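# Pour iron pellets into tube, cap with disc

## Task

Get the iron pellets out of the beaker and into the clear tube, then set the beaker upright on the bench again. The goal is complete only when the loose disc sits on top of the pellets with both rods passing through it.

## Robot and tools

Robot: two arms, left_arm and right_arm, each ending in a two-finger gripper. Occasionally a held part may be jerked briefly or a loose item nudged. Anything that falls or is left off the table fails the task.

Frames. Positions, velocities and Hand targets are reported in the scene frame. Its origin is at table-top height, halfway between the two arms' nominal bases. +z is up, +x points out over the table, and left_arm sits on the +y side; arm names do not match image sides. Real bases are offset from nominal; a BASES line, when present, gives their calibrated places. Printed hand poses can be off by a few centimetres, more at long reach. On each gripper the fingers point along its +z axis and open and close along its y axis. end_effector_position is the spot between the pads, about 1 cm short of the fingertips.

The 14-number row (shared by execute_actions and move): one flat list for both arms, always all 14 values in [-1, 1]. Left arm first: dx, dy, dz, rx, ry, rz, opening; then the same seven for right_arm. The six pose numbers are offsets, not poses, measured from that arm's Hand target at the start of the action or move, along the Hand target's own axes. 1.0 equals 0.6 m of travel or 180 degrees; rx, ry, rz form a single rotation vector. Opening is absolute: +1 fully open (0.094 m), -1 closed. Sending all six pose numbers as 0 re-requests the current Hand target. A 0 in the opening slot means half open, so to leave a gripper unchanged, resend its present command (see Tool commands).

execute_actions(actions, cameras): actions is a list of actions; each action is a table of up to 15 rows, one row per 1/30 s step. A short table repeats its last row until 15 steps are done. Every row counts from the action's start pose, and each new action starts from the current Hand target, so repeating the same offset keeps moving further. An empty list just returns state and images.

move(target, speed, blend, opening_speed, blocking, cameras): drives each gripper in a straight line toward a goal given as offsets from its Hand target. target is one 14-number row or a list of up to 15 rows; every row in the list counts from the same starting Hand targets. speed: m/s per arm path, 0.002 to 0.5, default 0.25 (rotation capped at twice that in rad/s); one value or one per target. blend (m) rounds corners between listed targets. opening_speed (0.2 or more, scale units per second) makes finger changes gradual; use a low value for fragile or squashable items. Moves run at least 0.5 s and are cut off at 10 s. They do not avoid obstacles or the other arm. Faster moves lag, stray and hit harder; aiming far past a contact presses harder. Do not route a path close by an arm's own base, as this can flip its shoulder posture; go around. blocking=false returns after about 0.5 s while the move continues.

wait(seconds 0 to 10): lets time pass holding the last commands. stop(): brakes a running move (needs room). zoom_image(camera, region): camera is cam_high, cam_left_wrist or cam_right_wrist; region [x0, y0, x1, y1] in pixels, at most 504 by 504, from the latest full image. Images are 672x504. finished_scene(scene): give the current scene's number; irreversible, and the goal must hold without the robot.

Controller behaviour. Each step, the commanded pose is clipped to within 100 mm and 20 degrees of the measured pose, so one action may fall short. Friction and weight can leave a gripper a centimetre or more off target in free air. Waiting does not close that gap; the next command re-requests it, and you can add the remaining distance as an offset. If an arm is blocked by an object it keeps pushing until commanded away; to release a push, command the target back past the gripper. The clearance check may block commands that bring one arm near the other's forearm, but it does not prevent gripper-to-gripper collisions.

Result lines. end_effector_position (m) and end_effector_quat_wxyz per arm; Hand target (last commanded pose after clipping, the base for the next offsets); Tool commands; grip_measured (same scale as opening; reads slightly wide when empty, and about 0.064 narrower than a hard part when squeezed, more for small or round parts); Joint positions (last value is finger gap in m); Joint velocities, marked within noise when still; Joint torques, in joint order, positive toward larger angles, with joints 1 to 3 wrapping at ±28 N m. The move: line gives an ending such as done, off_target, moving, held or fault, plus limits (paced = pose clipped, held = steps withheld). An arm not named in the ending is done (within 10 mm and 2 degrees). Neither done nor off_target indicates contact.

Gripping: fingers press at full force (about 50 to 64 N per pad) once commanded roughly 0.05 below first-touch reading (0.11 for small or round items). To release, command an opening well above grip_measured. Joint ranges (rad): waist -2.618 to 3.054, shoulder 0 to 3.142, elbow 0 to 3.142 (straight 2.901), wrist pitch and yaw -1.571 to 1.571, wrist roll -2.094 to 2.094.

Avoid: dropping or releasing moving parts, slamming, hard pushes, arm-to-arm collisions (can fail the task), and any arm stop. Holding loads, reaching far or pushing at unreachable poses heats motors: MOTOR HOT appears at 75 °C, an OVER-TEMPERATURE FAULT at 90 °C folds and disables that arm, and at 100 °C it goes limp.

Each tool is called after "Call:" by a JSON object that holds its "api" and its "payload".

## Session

Call:
{"api": "execute_actions", "payload": {"actions": []}}

Scene clock: 0.00 s.
left_arm: end_effector_position=(+0.4260, +0.3074, +0.1358) grip_measured=+1.000 end_effector_quat_wxyz=(+0.659, -0.063, +0.749, +0.029) | right_arm: end_effector_position=(+0.3694, -0.3503, +0.1808) grip_measured=+1.000 end_effector_quat_wxyz=(+0.690, +0.071, +0.720, +0.012)
Joint positions: left_arm=[-0.008 1.556 0.261 1.162 -0.152 -0.06 0.094] | right_arm=[-0.118 1.526 0.189 1.29 -0.025 0.115 0.094]
Joint velocities: within noise
Joint torques (N m): no reading
Heat: left arm: 23 °C; right arm: 27 °C.
Hand target: left_arm +0.4281, +0.3078, +0.1431; +0.666, -0.067, +0.742, +0.028 | right_arm +0.3714, -0.3499, +0.1900; +0.700, +0.066, +0.711, +0.012
Tool commands: left_gripper/opening=+1.0 right_gripper/opening=+1.0

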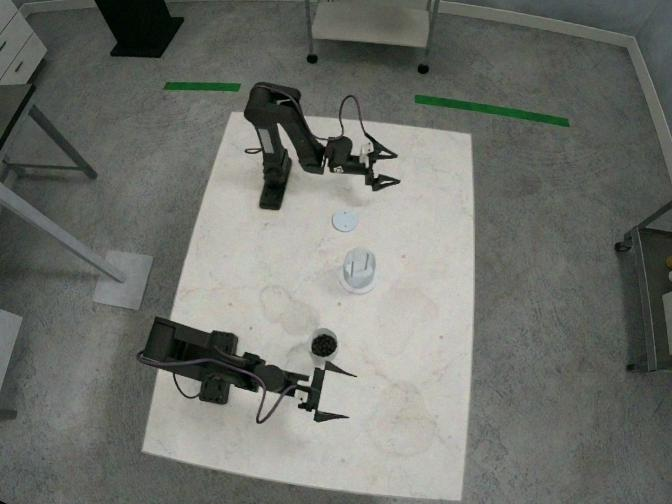

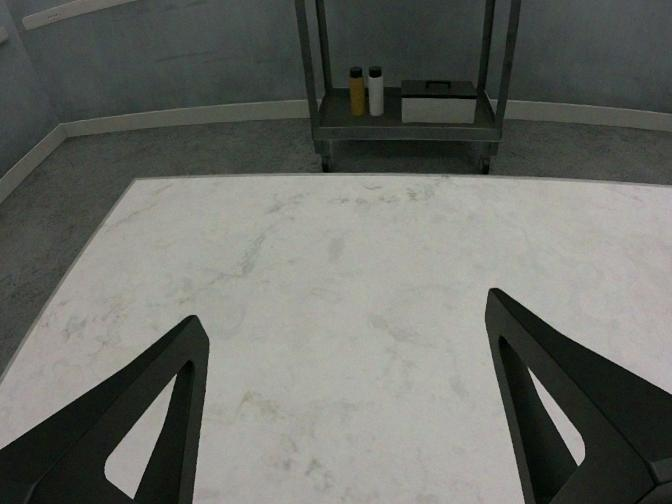

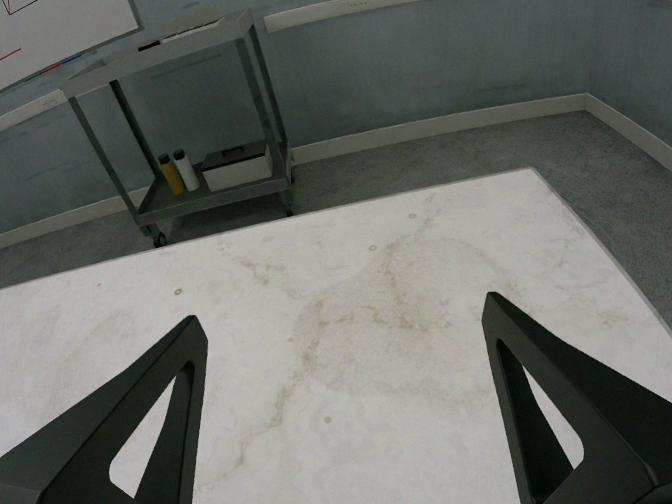

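Call:
{"api": "zoom_image", "payload": {"camera": "cam_high", "region": [310, 240, 400, 310]}}

Call:
{"api": "zoom_image", "payload": {"camera": "cam_high", "region": [310, 195, 380, 250]}}

Call:
{"api": "zoom_image", "payload": {"camera": "cam_high", "region": [290, 310, 370, 380]}}

Scaled by 5.600.

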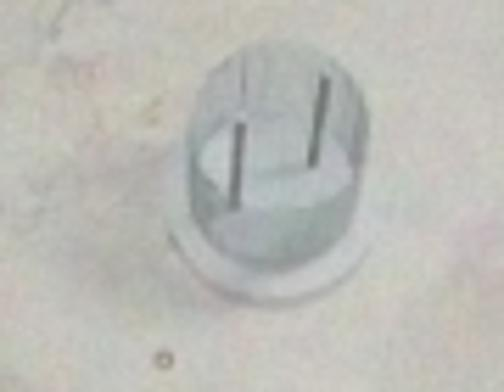

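Scaled by 7.200.

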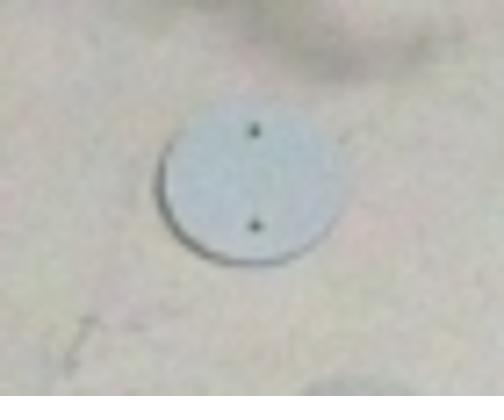

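Scaled by 6.300.

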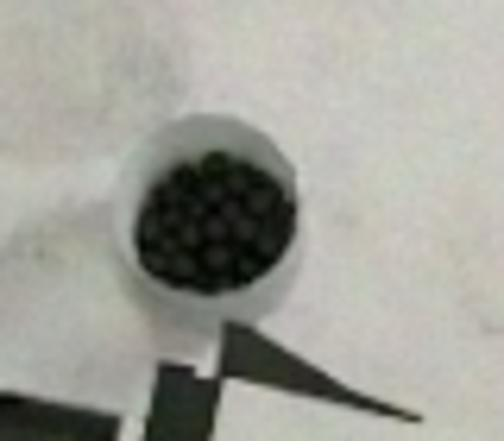

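Call:
{"api": "move", "payload": {"target": [0.09013,-0.16662,-0.23957,-0.0075,0.3257,0.0142,1.0,-0.00813,0.18882,-0.14743,-0.0817,0.1365,-0.0548,1.0], "speed": 0.35}}

Scene clock: 15.90 s.
left_arm: end_effector_position=(+0.2915, +0.1894, +0.1032) grip_measured=+1.000 end_effector_quat_wxyz=(+0.215, -0.056, +0.975, +0.017) | right_arm: end_effector_position=(+0.2899, -0.2316, +0.1925) grip_measured=+1.000 end_effector_quat_wxyz=(+0.524, -0.096, +0.844, +0.054)
Joint positions: left_arm=[-0.543 1.247 0.836 -0.818 -0.273 -0.626 0.094] | right_arm=[0.342 0.775 0.396 -0.086 0.125 0.052 0.094]
Joint velocities: within noise
Joint torques (N m): left_arm=[-0.51 -3.17 9.03 0.8 -0.11 -0.13] | right_arm=[0.65 -1.33 8.85 1.37 0.11 0.12]
Heat: left arm: 24 °C; right arm: 27 °C.
Hand target: left_arm +0.2944, +0.1869, +0.1101; +0.216, -0.063, +0.974, +0.014 | right_arm +0.2921, -0.2314, +0.2089; +0.535, -0.088, +0.839, +0.056
Off the commanded pose: left_arm 0.008 m, 1 deg | right_arm 0.017 m, 2 deg.
move: off_target (right_arm)

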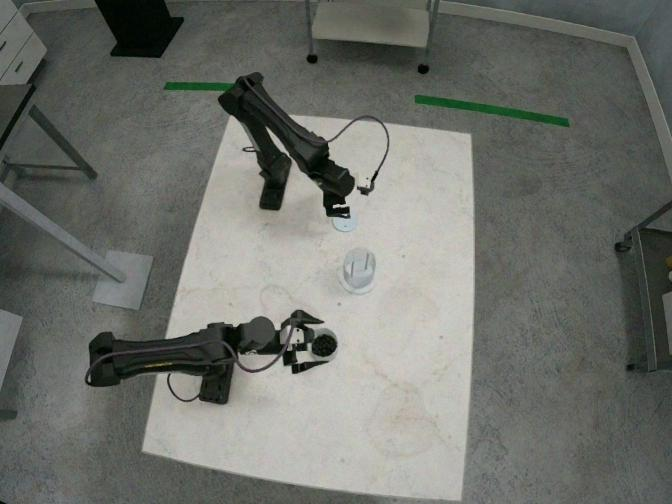

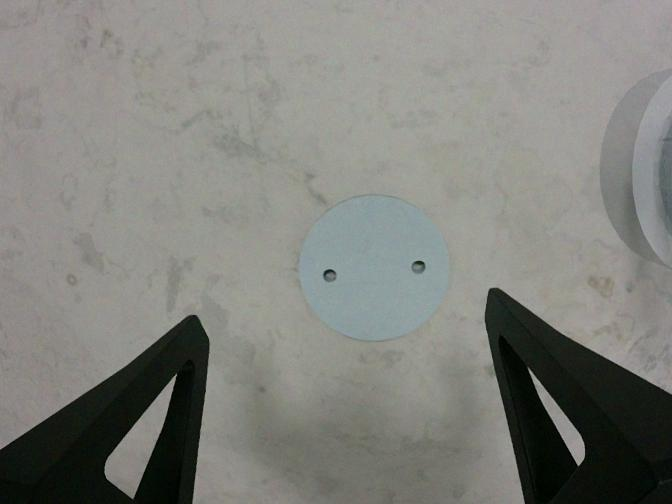

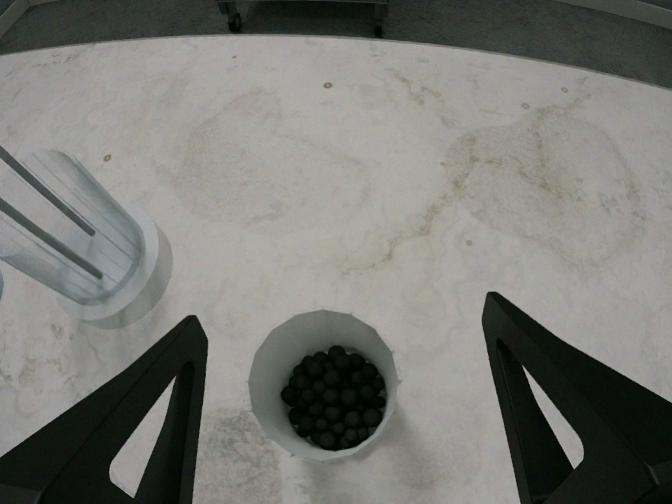

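Call:
{"api": "move", "payload": {"target": [0.0445,-0.0191,0.0859,0,0,0,1.0,0.0906,0.0167,0.0423,0,0,0,1.0], "speed": 0.15, "cameras": ["cam_left_wrist","cam_right_wrist"]}}

Scene clock: 21.30 s.
left_arm: end_effector_position=(+0.2878, +0.1767, +0.0517) grip_measured=+1.000 end_effector_quat_wxyz=(+0.205, -0.054, +0.977, +0.015) | right_arm: end_effector_position=(+0.2865, -0.2224, +0.1415) grip_measured=+1.000 end_effector_quat_wxyz=(+0.518, -0.098, +0.848, +0.051)
Joint positions: left_arm=[-0.591 1.344 0.7 -0.613 -0.273 -0.674 0.094] | right_arm=[0.41 0.884 0.229 0.171 0.185 0.079 0.094]
Joint velocities: within noise
Joint torques (N m): left_arm=[-0.94 -3.41 5.63 1.17 -0.25 -0.1] | right_arm=[0.79 -0.8 4.98 2 0.16 0.19]
Heat: left arm: 25 °C; right arm: 27 °C.
Hand target: left_arm +0.2935, +0.1752, +0.0521; +0.216, -0.063, +0.974, +0.014 | right_arm +0.2901, -0.2216, +0.1489; +0.535, -0.088, +0.839, +0.056
Off the commanded pose: left_arm 0.006 m, 2 deg | right_arm 0.008 m, 3 deg.
move: off_target (right_arm)
Images, in order (width x height): cam_left_wrist 672x504, cam_right_wrist 672x504.

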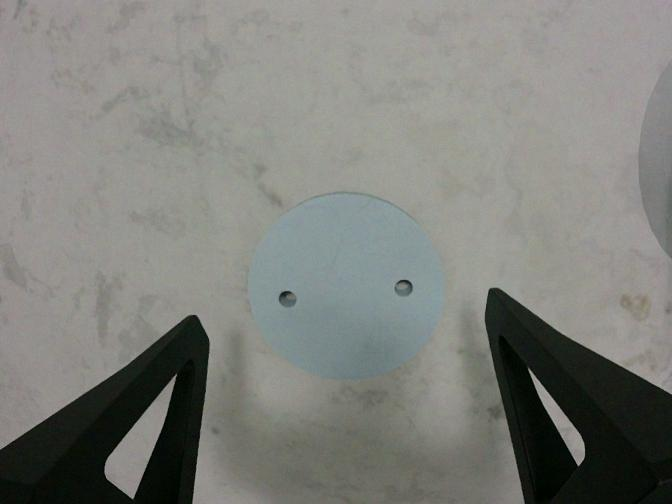

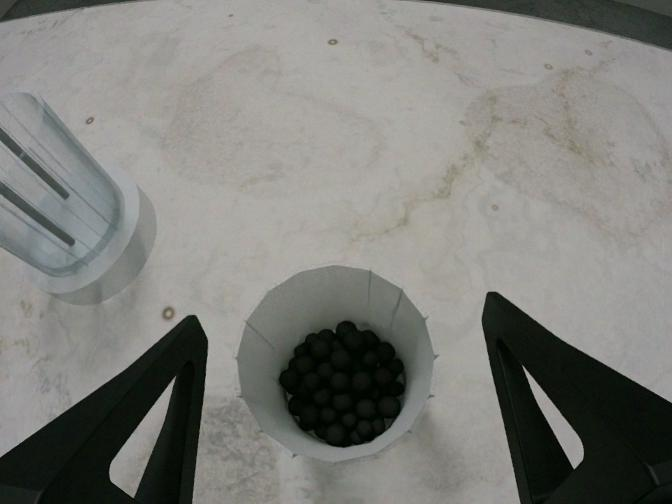

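Call:
{"api": "move", "payload": {"target": [0.0179,0,0.04315,0,0,0,1.0,0.1185,0.0100,0.0516,0,0,0,1.0], "speed": 0.12, "cameras": ["cam_left_wrist","cam_right_wrist"]}}

Scene clock: 26.60 s.
left_arm: end_effector_position=(+0.2899, +0.1753, +0.0248) grip_measured=+1.000 end_effector_quat_wxyz=(+0.206, -0.054, +0.977, +0.014) | right_arm: end_effector_position=(+0.2852, -0.2187, +0.0650) grip_measured=+1.000 end_effector_quat_wxyz=(+0.521, -0.094, +0.847, +0.050)
Joint positions: left_arm=[-0.591 1.41 0.629 -0.471 -0.273 -0.674 0.094] | right_arm=[0.445 1.497 0.022 0.993 0.223 0.101 0.094]
Joint velocities: within noise
Joint torques (N m): left_arm=[-0.49 -3.55 5.11 1.21 -0.27 -0.09] | right_arm=[0.72 -2.35 2.32 2 0.16 0.11]
Heat: left arm: 25 °C; right arm: 27 °C.
Hand target: left_arm +0.2947, +0.1753, +0.0241; +0.216, -0.063, +0.974, +0.014 | right_arm +0.2870, -0.2162, +0.0714; +0.535, -0.088, +0.839, +0.056
Off the commanded pose: left_arm 0.005 m, 2 deg | right_arm 0.007 m, 2 deg.
move: done
Images, in order (width x height): cam_left_wrist 672x504, cam_right_wrist 672x504.

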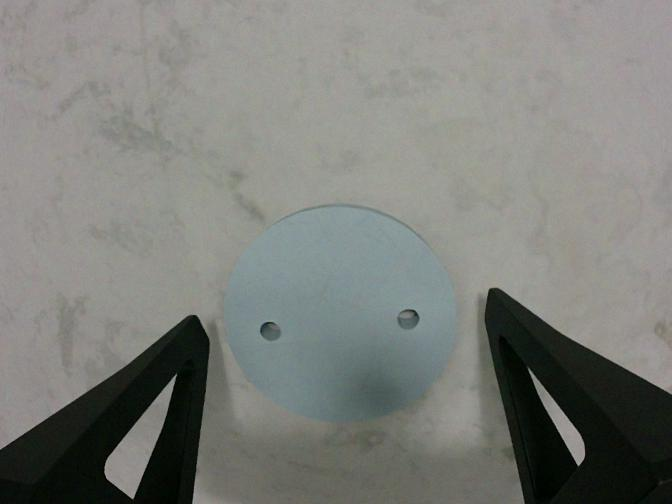

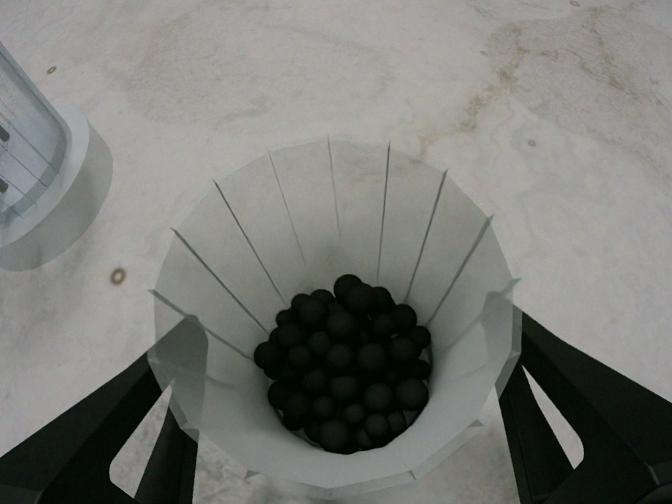

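Call:
{"api": "move", "payload": {"target": [[0.0035,0,0.00755,0,0,0,1.0,0,0,0,0,0,0,0.45],[0.0035,0,0.00755,0,0,0,0.46,0,0,0,0,0,0,0.45]], "speed": 0.05, "opening_speed": 0.45, "cameras": ["cam_left_wrist","cam_right_wrist"]}}

Scene clock: 33.63 s.
left_arm: end_effector_position=(+0.2905, +0.1763, +0.0197) grip_measured=+0.618 end_effector_quat_wxyz=(+0.206, -0.056, +0.977, +0.014) | right_arm: end_effector_position=(+0.2852, -0.2182, +0.0654) grip_measured=+0.663 end_effector_quat_wxyz=(+0.521, -0.093, +0.847, +0.052)
Joint positions: left_arm=[-0.586 1.424 0.617 -0.445 -0.273 -0.674 0.076] | right_arm=[0.446 1.497 0.022 0.994 0.223 0.104 0.078]
Joint velocities: within noise
Joint torques (N m): left_arm=[-0.29 -3.79 4.98 1.22 -0.29 -0.1] | right_arm=[0.58 -2.47 2.32 1.98 0.13 0.09]
Heat: left arm: 25 °C; right arm: 27 °C.
Hand target: left_arm +0.2948, +0.1753, +0.0191; +0.216, -0.063, +0.974, +0.014 | right_arm +0.2870, -0.2162, +0.0714; +0.535, -0.088, +0.839, +0.056
Off the commanded pose: left_arm 0.004 m, 1 deg | right_arm 0.007 m, 2 deg.
move: done
Images, in order (width x height): cam_left_wrist 672x504, cam_right_wrist 672x504.

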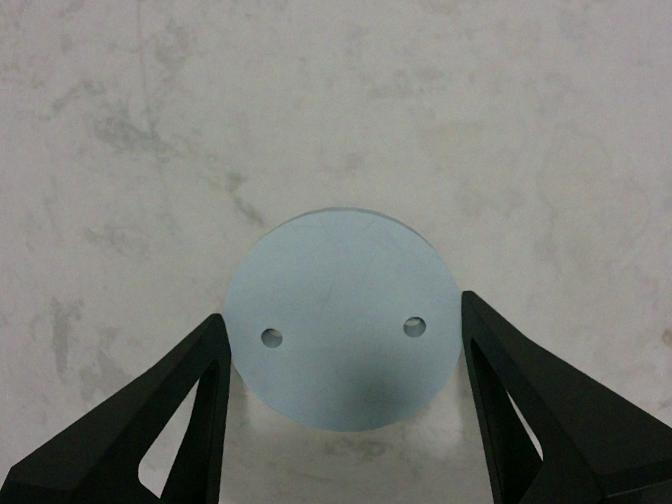

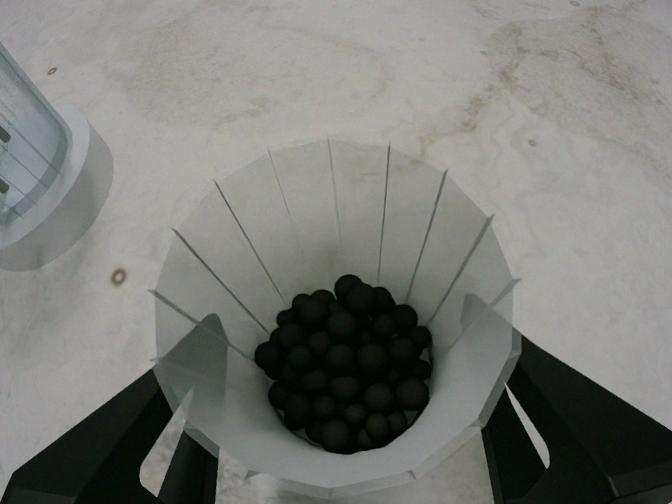

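Call:
{"api": "move", "payload": {"target": [[0.0056,0,0.0002,0,0,0,0.78,-0.2719,0,-0.1268,0,0,0,0.45],[0.0056,0,0.0002,0,0,0,0.46,-0.2719,0,-0.1268,0,0,0,0.45],[-0.1212,0,-0.2717,0,0,0,0.46,-0.2719,0,-0.1268,0,0,0,0.45]], "speed": 0.15, "opening_speed": 0.5}}

Scene clock: 46.00 s.
left_arm: end_effector_position=(+0.2912, +0.1748, +0.1870) grip_measured=+0.637 end_effector_quat_wxyz=(+0.203, -0.057, +0.977, +0.016) | right_arm: end_effector_position=(+0.2810, -0.2199, +0.2162) grip_measured=+0.663 end_effector_quat_wxyz=(+0.494, -0.099, +0.863, +0.042)
Joint positions: left_arm=[-0.589 1.295 1.212 -1.177 -0.273 -0.68 0.077] | right_arm=[0.449 0.795 0.562 -0.316 0.226 0.105 0.078]
Joint velocities: within noise
Joint torques (N m): left_arm=[-0.8 -5.04 8.34 0.76 -0.33 -0.13] | right_arm=[0.39 -3.03 9.31 1.74 0.12 0.11]
Heat: left arm: 25 °C; right arm: 27 °C.
Hand target: left_arm +0.2917, +0.1749, +0.1976; +0.216, -0.063, +0.974, +0.014 | right_arm +0.2868, -0.2161, +0.2514; +0.535, -0.088, +0.839, +0.056
Off the commanded pose: left_arm 0.011 m, 2 deg | right_arm 0.036 m, 6 deg.
move: off_target (left_arm, right_arm)

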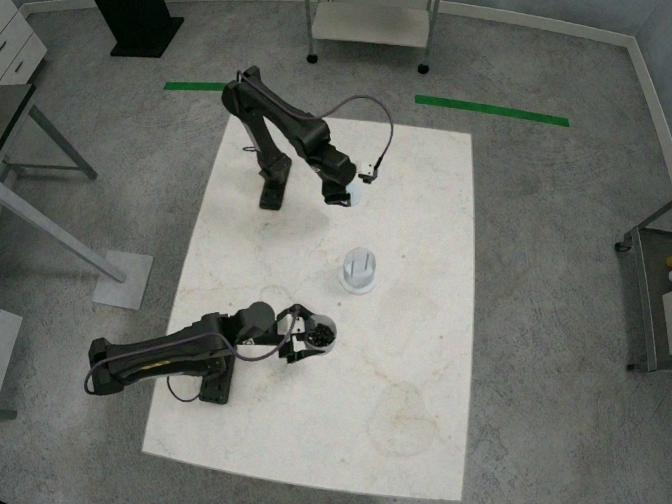

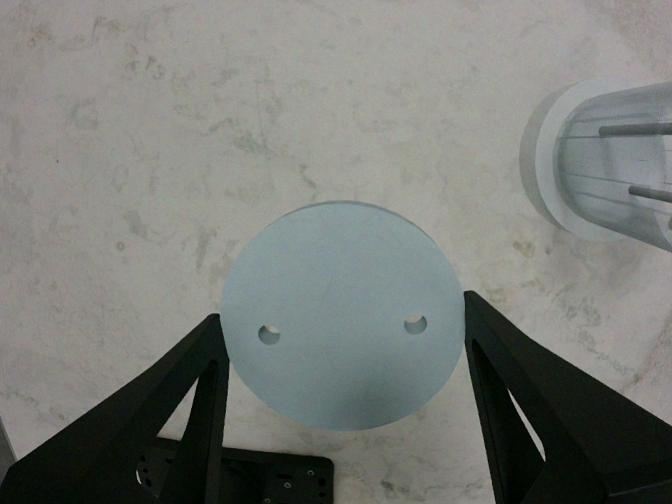

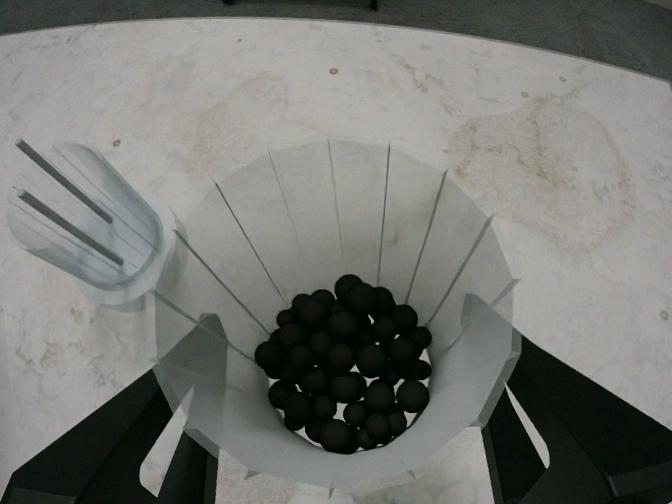

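Call:
{"api": "move", "payload": {"target": [[0,0,0,0,0,0,0.46,-0.1178,0.1120,0.0807,0.052,-0.067,-0.161,0.45],[0,0,0,0,0,0,0.46,-0.1563,0.2197,0.2027,0.1038,-0.1341,-0.3217,0.45]], "speed": 0.25, "blend": [0.03,0]}}

Scene clock: 56.20 s.
left_arm: end_effector_position=(+0.2912, +0.1748, +0.1870) grip_measured=+0.637 end_effector_quat_wxyz=(+0.203, -0.057, +0.977, +0.016) | right_arm: end_effector_position=(+0.3978, -0.0652, +0.2420) grip_measured=+0.663 end_effector_quat_wxyz=(+0.604, -0.429, +0.587, -0.326)
Joint positions: left_arm=[-0.589 1.295 1.212 -1.177 -0.273 -0.68 0.077] | right_arm=[0.781 1.689 0.772 0.844 0.656 -1.082 0.078]
Joint velocities: within noise
Joint torques (N m): left_arm=[-1.02 -5.09 7.97 0.87 -0.29 -0.14] | right_arm=[-0.13 -7.53 8.87 2.49 0.04 -0.07]
Heat: left arm: 26 °C; right arm: 29 °C.
Hand target: left_arm +0.2917, +0.1749, +0.1976; +0.216, -0.063, +0.974, +0.014 | right_arm +0.4061, -0.0561, +0.2851; +0.657, -0.381, +0.565, -0.321
Off the commanded pose: left_arm 0.011 m, 2 deg | right_arm 0.045 m, 9 deg.
move: off_target (left_arm, right_arm)

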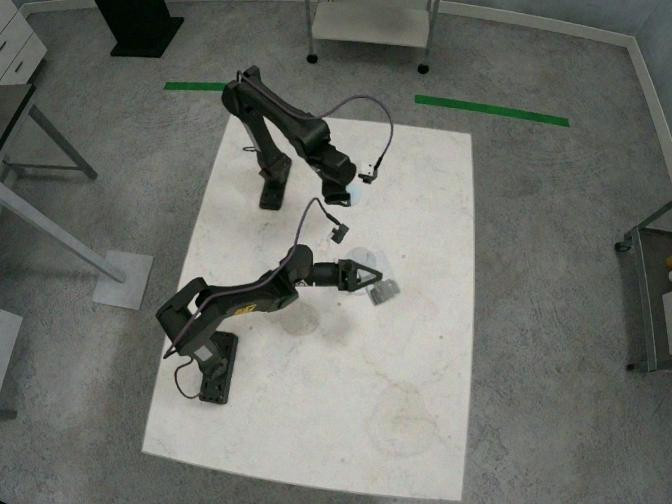

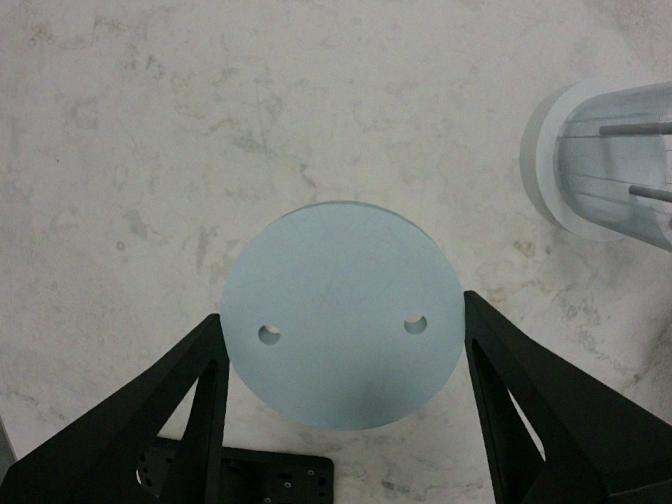

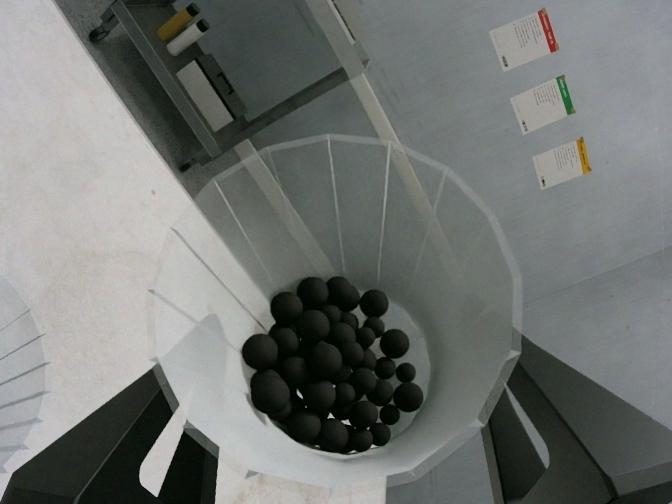

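Call:
{"api": "zoom_image", "payload": {"camera": "cam_high", "region": [310, 230, 430, 320]}}

Call:
{"api": "zoom_image", "payload": {"camera": "cam_left_wrist", "region": [500, 60, 672, 260]}}

Scaled by 4.200.

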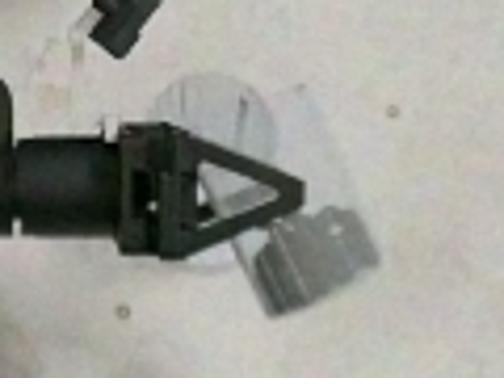

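Scaled by 2.520 from the camera's 672x504 image, which has a finer 960x720 frame.

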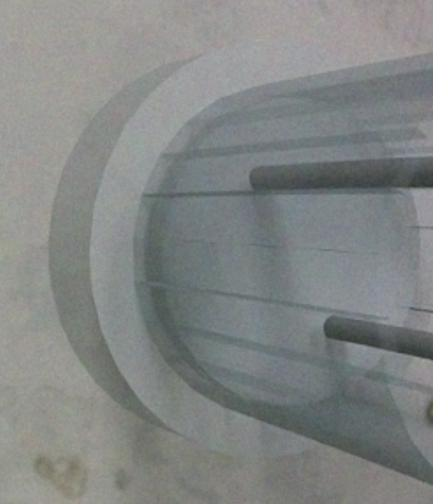

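Call:
{"api": "zoom_image", "payload": {"camera": "cam_right_wrist", "region": [0, 250, 140, 500]}}

Scaled by 2.016 from the camera's 672x504 image, which has a finer 960x720 frame.

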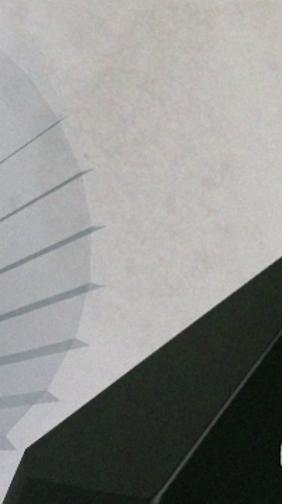

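Call:
{"api": "move", "payload": {"target": [0,0,0,0,0,0,0.46,-0.0104,0.0055,-0.00625,0,0,-0.0667,0.45], "speed": 0.1, "cameras": ["cam_high","cam_right_wrist"]}}

Scene clock: 68.33 s.
left_arm: end_effector_position=(+0.2912, +0.1748, +0.1870) grip_measured=+0.637 end_effector_quat_wxyz=(+0.203, -0.057, +0.977, +0.016) | right_arm: end_effector_position=(+0.3967, -0.0587, +0.2439) grip_measured=+0.663 end_effector_quat_wxyz=(+0.570, -0.488, +0.537, -0.386)
Joint positions: left_arm=[-0.589 1.295 1.212 -1.177 -0.273 -0.68 0.077] | right_arm=[0.795 1.698 0.786 0.846 0.663 -1.292 0.078]
Joint velocities: within noise
Joint torques (N m): left_arm=[-0.77 -5.07 8.16 0.85 -0.29 -0.08] | right_arm=[0.61 -7.38 8.36 2.47 0.12 -0.12]
Heat: left arm: 26 °C; right arm: 32 °C.
Hand target: left_arm +0.2917, +0.1749, +0.1976; +0.216, -0.063, +0.974, +0.014 | right_arm +0.4014, -0.0497, +0.2851; +0.620, -0.438, +0.522, -0.388
Off the commanded pose: left_arm 0.011 m, 2 deg | right_arm 0.042 m, 8 deg.
move: off_target (left_arm, right_arm)
Images, in order (width x height): cam_high 672x504, cam_right_wrist 672x504.

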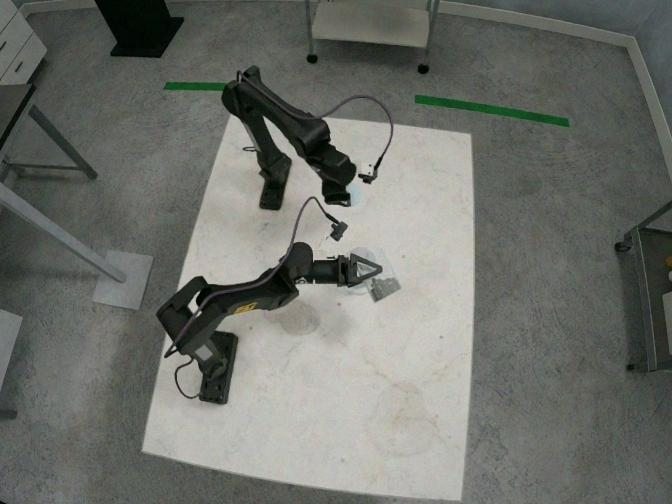

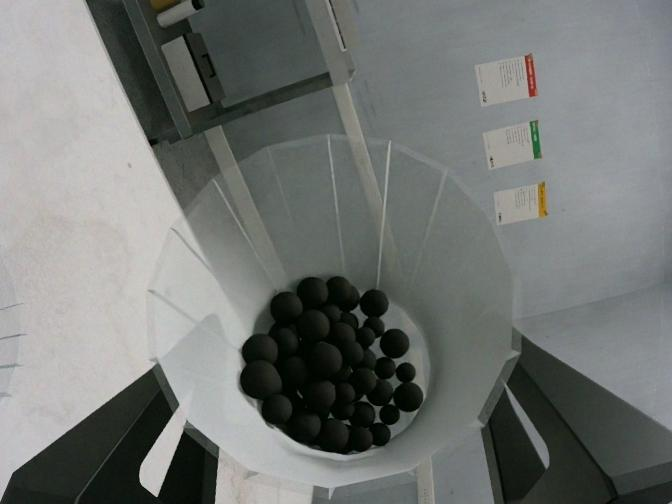

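Call:
{"api": "move", "payload": {"target": [[0,0,0,0,0,0,0.46,-0.0099,0.0028,-0.0055,0,0,-0.0611,0.45],[0,0,0,0,0,0,0.46,-0.0212,0.0060,-0.0117,0,0,-0.125,0.45]], "speed": [0.1,0.08]}}

Scene clock: 75.53 s.
left_arm: end_effector_position=(+0.2912, +0.1748, +0.1870) grip_measured=+0.637 end_effector_quat_wxyz=(+0.203, -0.057, +0.977, +0.016) | right_arm: end_effector_position=(+0.3902, -0.0458, +0.2609) grip_measured=+0.663 end_effector_quat_wxyz=(-0.501, +0.565, -0.426, +0.499)
Joint positions: left_arm=[-0.589 1.295 1.212 -1.177 -0.273 -0.68 0.077] | right_arm=[0.837 1.707 0.812 0.895 0.709 -1.708 0.078]
Joint velocities: within noise
Joint torques (N m): left_arm=[-0.91 -5.22 8.35 0.76 -0.27 -0.11] | right_arm=[0.55 -7.09 7.69 2.05 0.07 -0.01]
Heat: left arm: 26 °C; right arm: 33 °C.
Hand target: left_arm +0.2917, +0.1749, +0.1976; +0.216, -0.063, +0.974, +0.014 | right_arm +0.3926, -0.0376, +0.2851; -0.533, +0.532, -0.427, +0.501
Off the commanded pose: left_arm 0.011 m, 2 deg | right_arm 0.026 m, 5 deg.
move: off_target (left_arm, right_arm)

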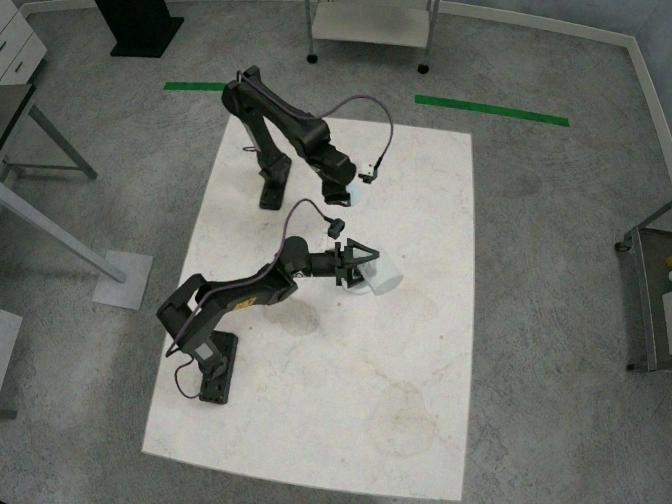

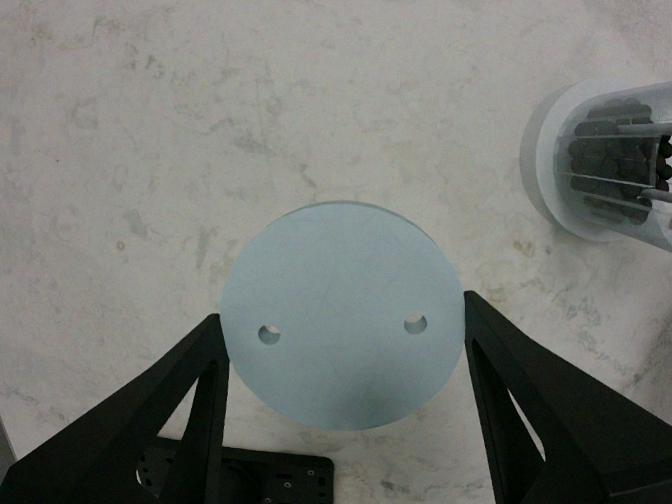

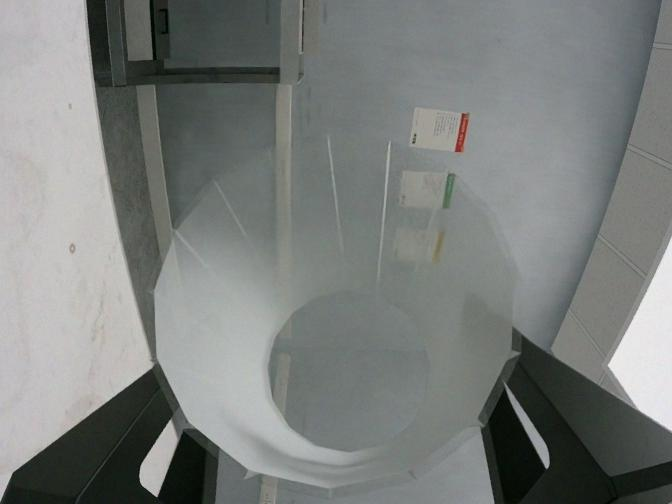

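Call:
{"api": "zoom_image", "payload": {"camera": "cam_left_wrist", "region": [500, 60, 672, 260]}}

Call:
{"api": "zoom_image", "payload": {"camera": "cam_high", "region": [270, 200, 440, 340]}}

Scaled by 2.520 from the camera's 672x504 image, which has a finer 960x720 frame.

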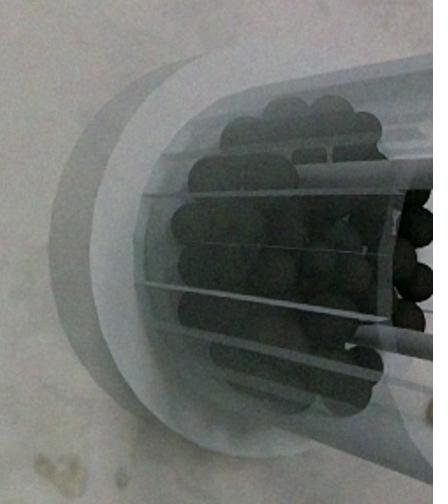

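Scaled by 2.965.

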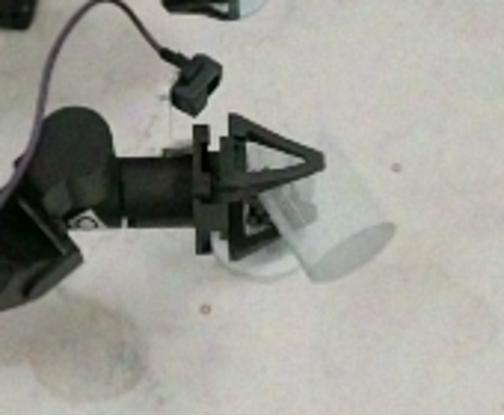

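Call:
{"api": "move", "payload": {"target": [[0,0,0,0,0,0,0.46,0.0353,-0.0207,0.0193,0,0,0.1917,0.45],[0,0,0,0,0,0,0.46,0.1519,-0.0200,-0.0993,-0.09,0.063,0.305,0.45],[0,0,0,0,0,0,0.46,0.2620,0.1142,-0.2233,-0.1486,0.1042,0.5082,0.45]], "speed": 0.3, "blend": [0.015,0.04,0], "cameras": ["cam_high","cam_right_wrist"]}}

Scene clock: 82.17 s.
left_arm: end_effector_position=(+0.2912, +0.1748, +0.1870) grip_measured=+0.637 end_effector_quat_wxyz=(+0.203, -0.057, +0.977, +0.016) | right_arm: end_effector_position=(+0.2895, -0.2126, +0.2183) grip_measured=+0.662 end_effector_quat_wxyz=(+0.533, -0.097, +0.839, +0.051)
Joint positions: left_arm=[-0.589 1.295 1.212 -1.177 -0.273 -0.68 0.077] | right_arm=[0.468 0.796 0.49 -0.148 0.243 0.098 0.078]
Joint velocities: within noise
Joint torques (N m): left_arm=[-0.91 -5.29 8.17 0.81 -0.29 -0.12] | right_arm=[-0.69 -2.8 5.49 1.48 0.02 0.14]
Heat: left arm: 27 °C; right arm: 32 °C.
Hand target: left_arm +0.2917, +0.1749, +0.1976; +0.216, -0.063, +0.974, +0.014 | right_arm +0.2866, -0.2161, +0.2199; +0.535, -0.088, +0.839, +0.055
Off the commanded pose: left_arm 0.011 m, 2 deg | right_arm 0.005 m, 1 deg.
move: off_target (left_arm)
Images, in order (width x height): cam_high 672x504, cam_right_wrist 672x504.

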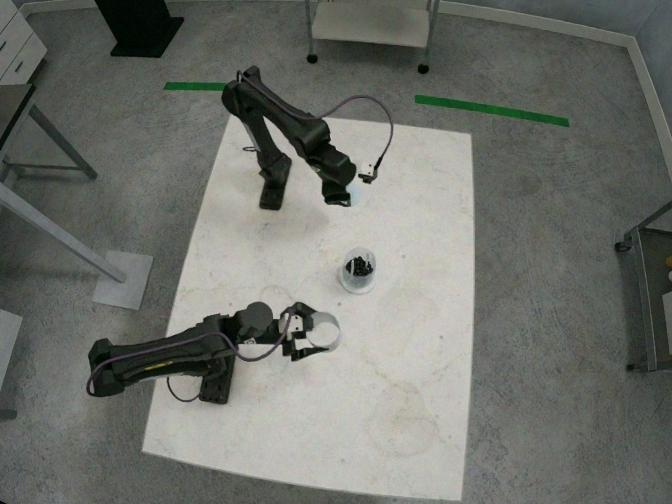

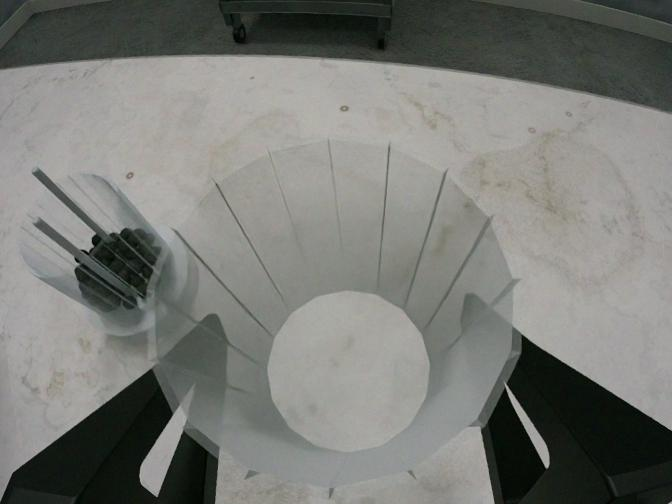

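Call:
{"api": "move", "payload": {"target": [[-0.0280,-0.1980,-0.0650,0.1442,0,0.3091,0.46,0.1964,0,0.0916,0,0,0,0.45],[-0.0280,-0.1980,-0.0650,0.1442,0,0.3091,0.46,0.2243,0,0.1046,0,0,0,0.45]], "speed": [0.2,0.04]}}

Scene clock: 88.43 s.
left_arm: end_effector_position=(+0.3087, +0.0644, +0.2342) grip_measured=+0.637 end_effector_quat_wxyz=(+0.193, +0.429, +0.878, -0.090) | right_arm: end_effector_position=(+0.2836, -0.2153, +0.0652) grip_measured=+0.662 end_effector_quat_wxyz=(+0.521, -0.096, +0.847, +0.052)
Joint positions: left_arm=[-0.632 1.523 1.577 -1.206 0.1 0.239 0.077] | right_arm=[0.466 1.494 0.022 0.988 0.238 0.11 0.078]
Joint velocities: within noise
Joint torques (N m): left_arm=[-1.11 -5.19 8.68 0.93 0.21 0.08] | right_arm=[-0.76 -2.32 2.19 1.98 0.04 0.11]
Heat: left arm: 27 °C; right arm: 32 °C.
Hand target: left_arm +0.3058, +0.0570, +0.2400; +0.193, +0.443, +0.870, -0.098 | right_arm +0.2868, -0.2163, +0.0714; +0.535, -0.088, +0.839, +0.055
Off the commanded pose: left_arm 0.010 m, 2 deg | right_arm 0.007 m, 2 deg.
move: done

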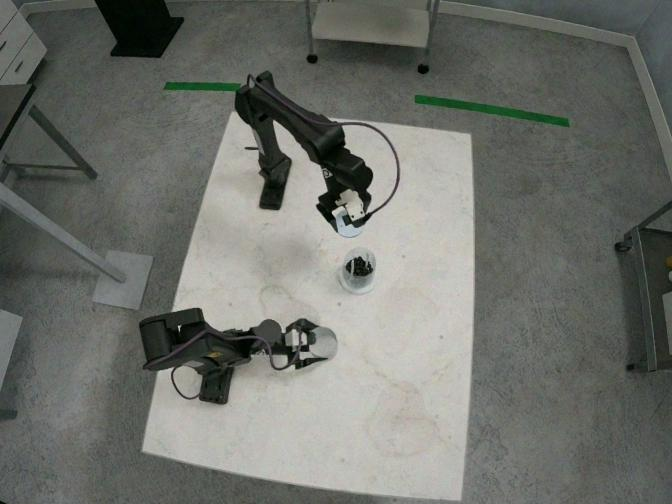

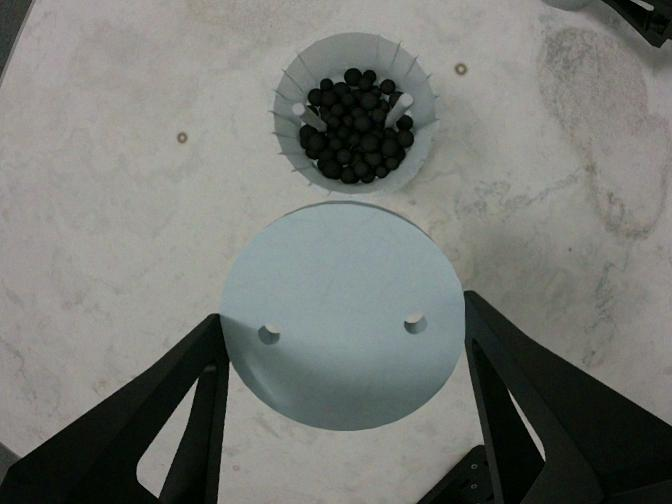

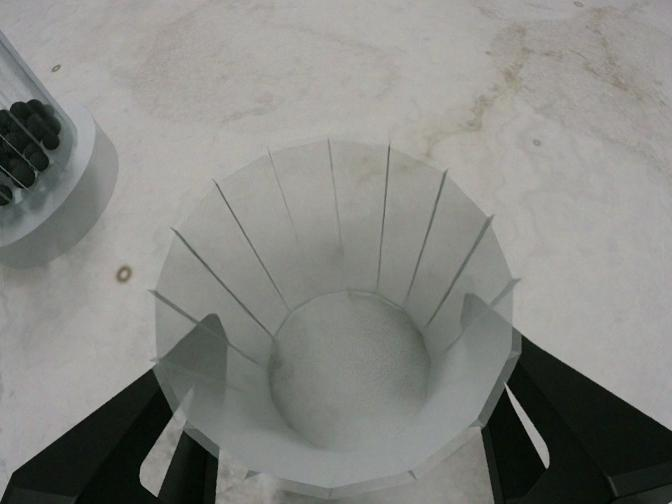

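Call:
{"api": "zoom_image", "payload": {"camera": "cam_left_wrist", "region": [270, 60, 440, 200]}}

Call:
{"api": "move", "payload": {"target": [0,0,0,0,0,0,0.46,0,0,0,0,0,0,1.0], "opening_speed": 0.5, "cameras": ["cam_right_wrist", "cam_left_wrist"]}}

Scaled by 2.965 from the camera's 672x504 image, which has a finer 960x720 frame.

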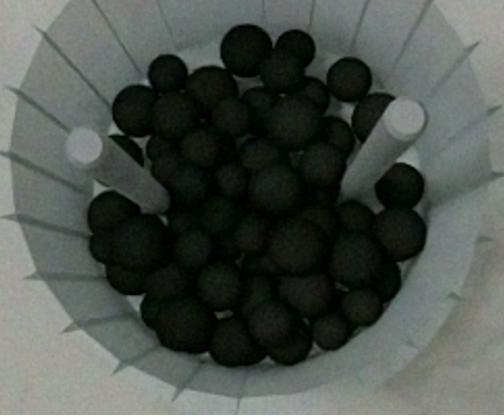

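Scene clock: 90.50 s.
left_arm: end_effector_position=(+0.3087, +0.0644, +0.2342) grip_measured=+0.637 end_effector_quat_wxyz=(+0.193, +0.429, +0.878, -0.090) | right_arm: end_effector_position=(+0.2839, -0.2152, +0.0659) grip_measured=+0.998 end_effector_quat_wxyz=(+0.522, -0.095, +0.846, +0.052)
Joint positions: left_arm=[-0.632 1.523 1.577 -1.206 0.1 0.239 0.077] | right_arm=[0.466 1.494 0.022 0.991 0.238 0.11 0.094]
Joint velocities: within noise
Joint torques (N m): left_arm=[-1.05 -5.27 8.81 0.96 0.23 0.05] | right_arm=[-0.79 -2.36 2.4 1.99 0.03 0.12]
Heat: left arm: 27 °C; right arm: 32 °C.
Hand target: left_arm +0.3058, +0.0570, +0.2400; +0.193, +0.443, +0.870, -0.098 | right_arm +0.2868, -0.2163, +0.0714; +0.535, -0.088, +0.839, +0.055
Off the commanded pose: left_arm 0.010 m, 2 deg | right_arm 0.006 m, 2 deg.
move: done
Images, in order (width x height): cam_left_wrist 672x504, cam_right_wrist 672x504.

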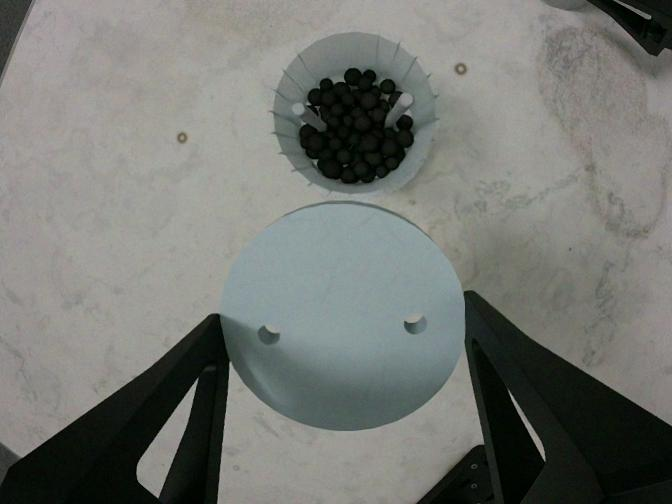

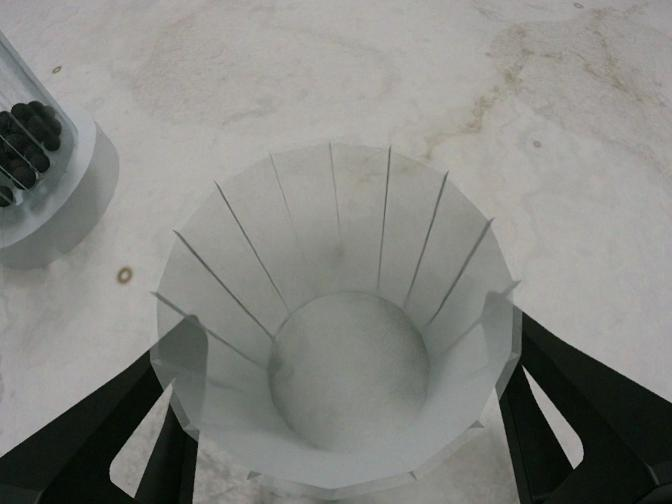

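Call:
{"api": "move", "payload": {"target": [[-0.0972,-0.0222,0.1134,0,0,0,0.46,-0.2471,0,-0.1152,0,0,0,1.0],[-0.0972,-0.0022,0.1134,0,0,0,0.46,-0.2791,0.1262,-0.0663,-0.3937,-0.1200,-0.0868,1.0],[-0.0972,-0.0022,0.1134,0,0,0,0.46,-0.2208,0.1860,-0.0928,-0.1962,-0.3933,-0.5097,1.0]], "speed": [0.2,0.3,0.3], "blend": [0.0,0.02,0]}}

Scene clock: 103.70 s.
left_arm: end_effector_position=(+0.3508, -0.0133, +0.2100) grip_measured=+0.637 end_effector_quat_wxyz=(+0.207, +0.442, +0.867, -0.100) | right_arm: end_effector_position=(+0.2712, -0.1069, +0.2120) grip_measured=+0.998 end_effector_quat_wxyz=(+0.702, -0.706, +0.076, -0.061)
Joint positions: left_arm=[-0.724 1.787 1.75 -1.077 0.081 0.184 0.077] | right_arm=[0.129 1.566 0.398 1.143 -1.236 -1.574 0.094]
Joint velocities: within noise
Joint torques (N m): left_arm=[0.84 -7.45 6.6 1.03 0.13 0.06] | right_arm=[0.79 -5.49 3.12 1.47 0.08 0]
Heat: left arm: 26 °C; right arm: 31 °C.
Hand target: left_arm +0.3528, -0.0098, +0.2030; +0.193, +0.443, +0.870, -0.098 | right_arm +0.2690, -0.1058, +0.2149; +0.704, -0.704, +0.068, -0.068
Off the commanded pose: left_arm 0.008 m, 2 deg | right_arm 0.004 m, 1 deg.
move: done

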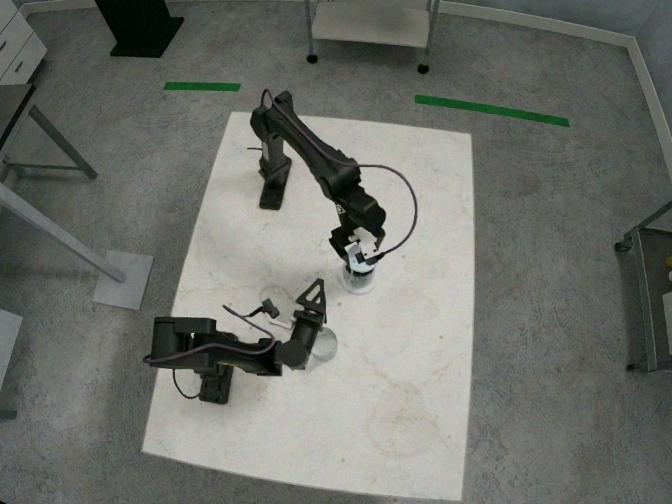

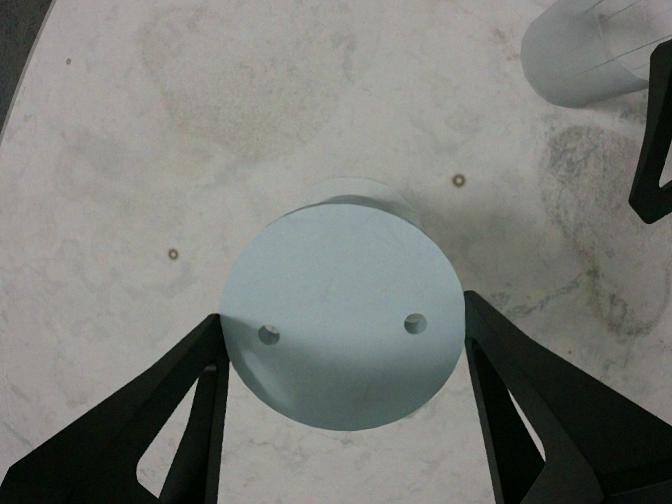

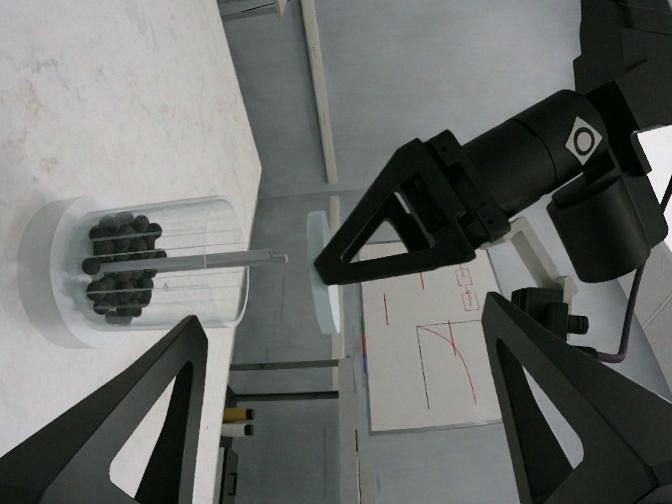

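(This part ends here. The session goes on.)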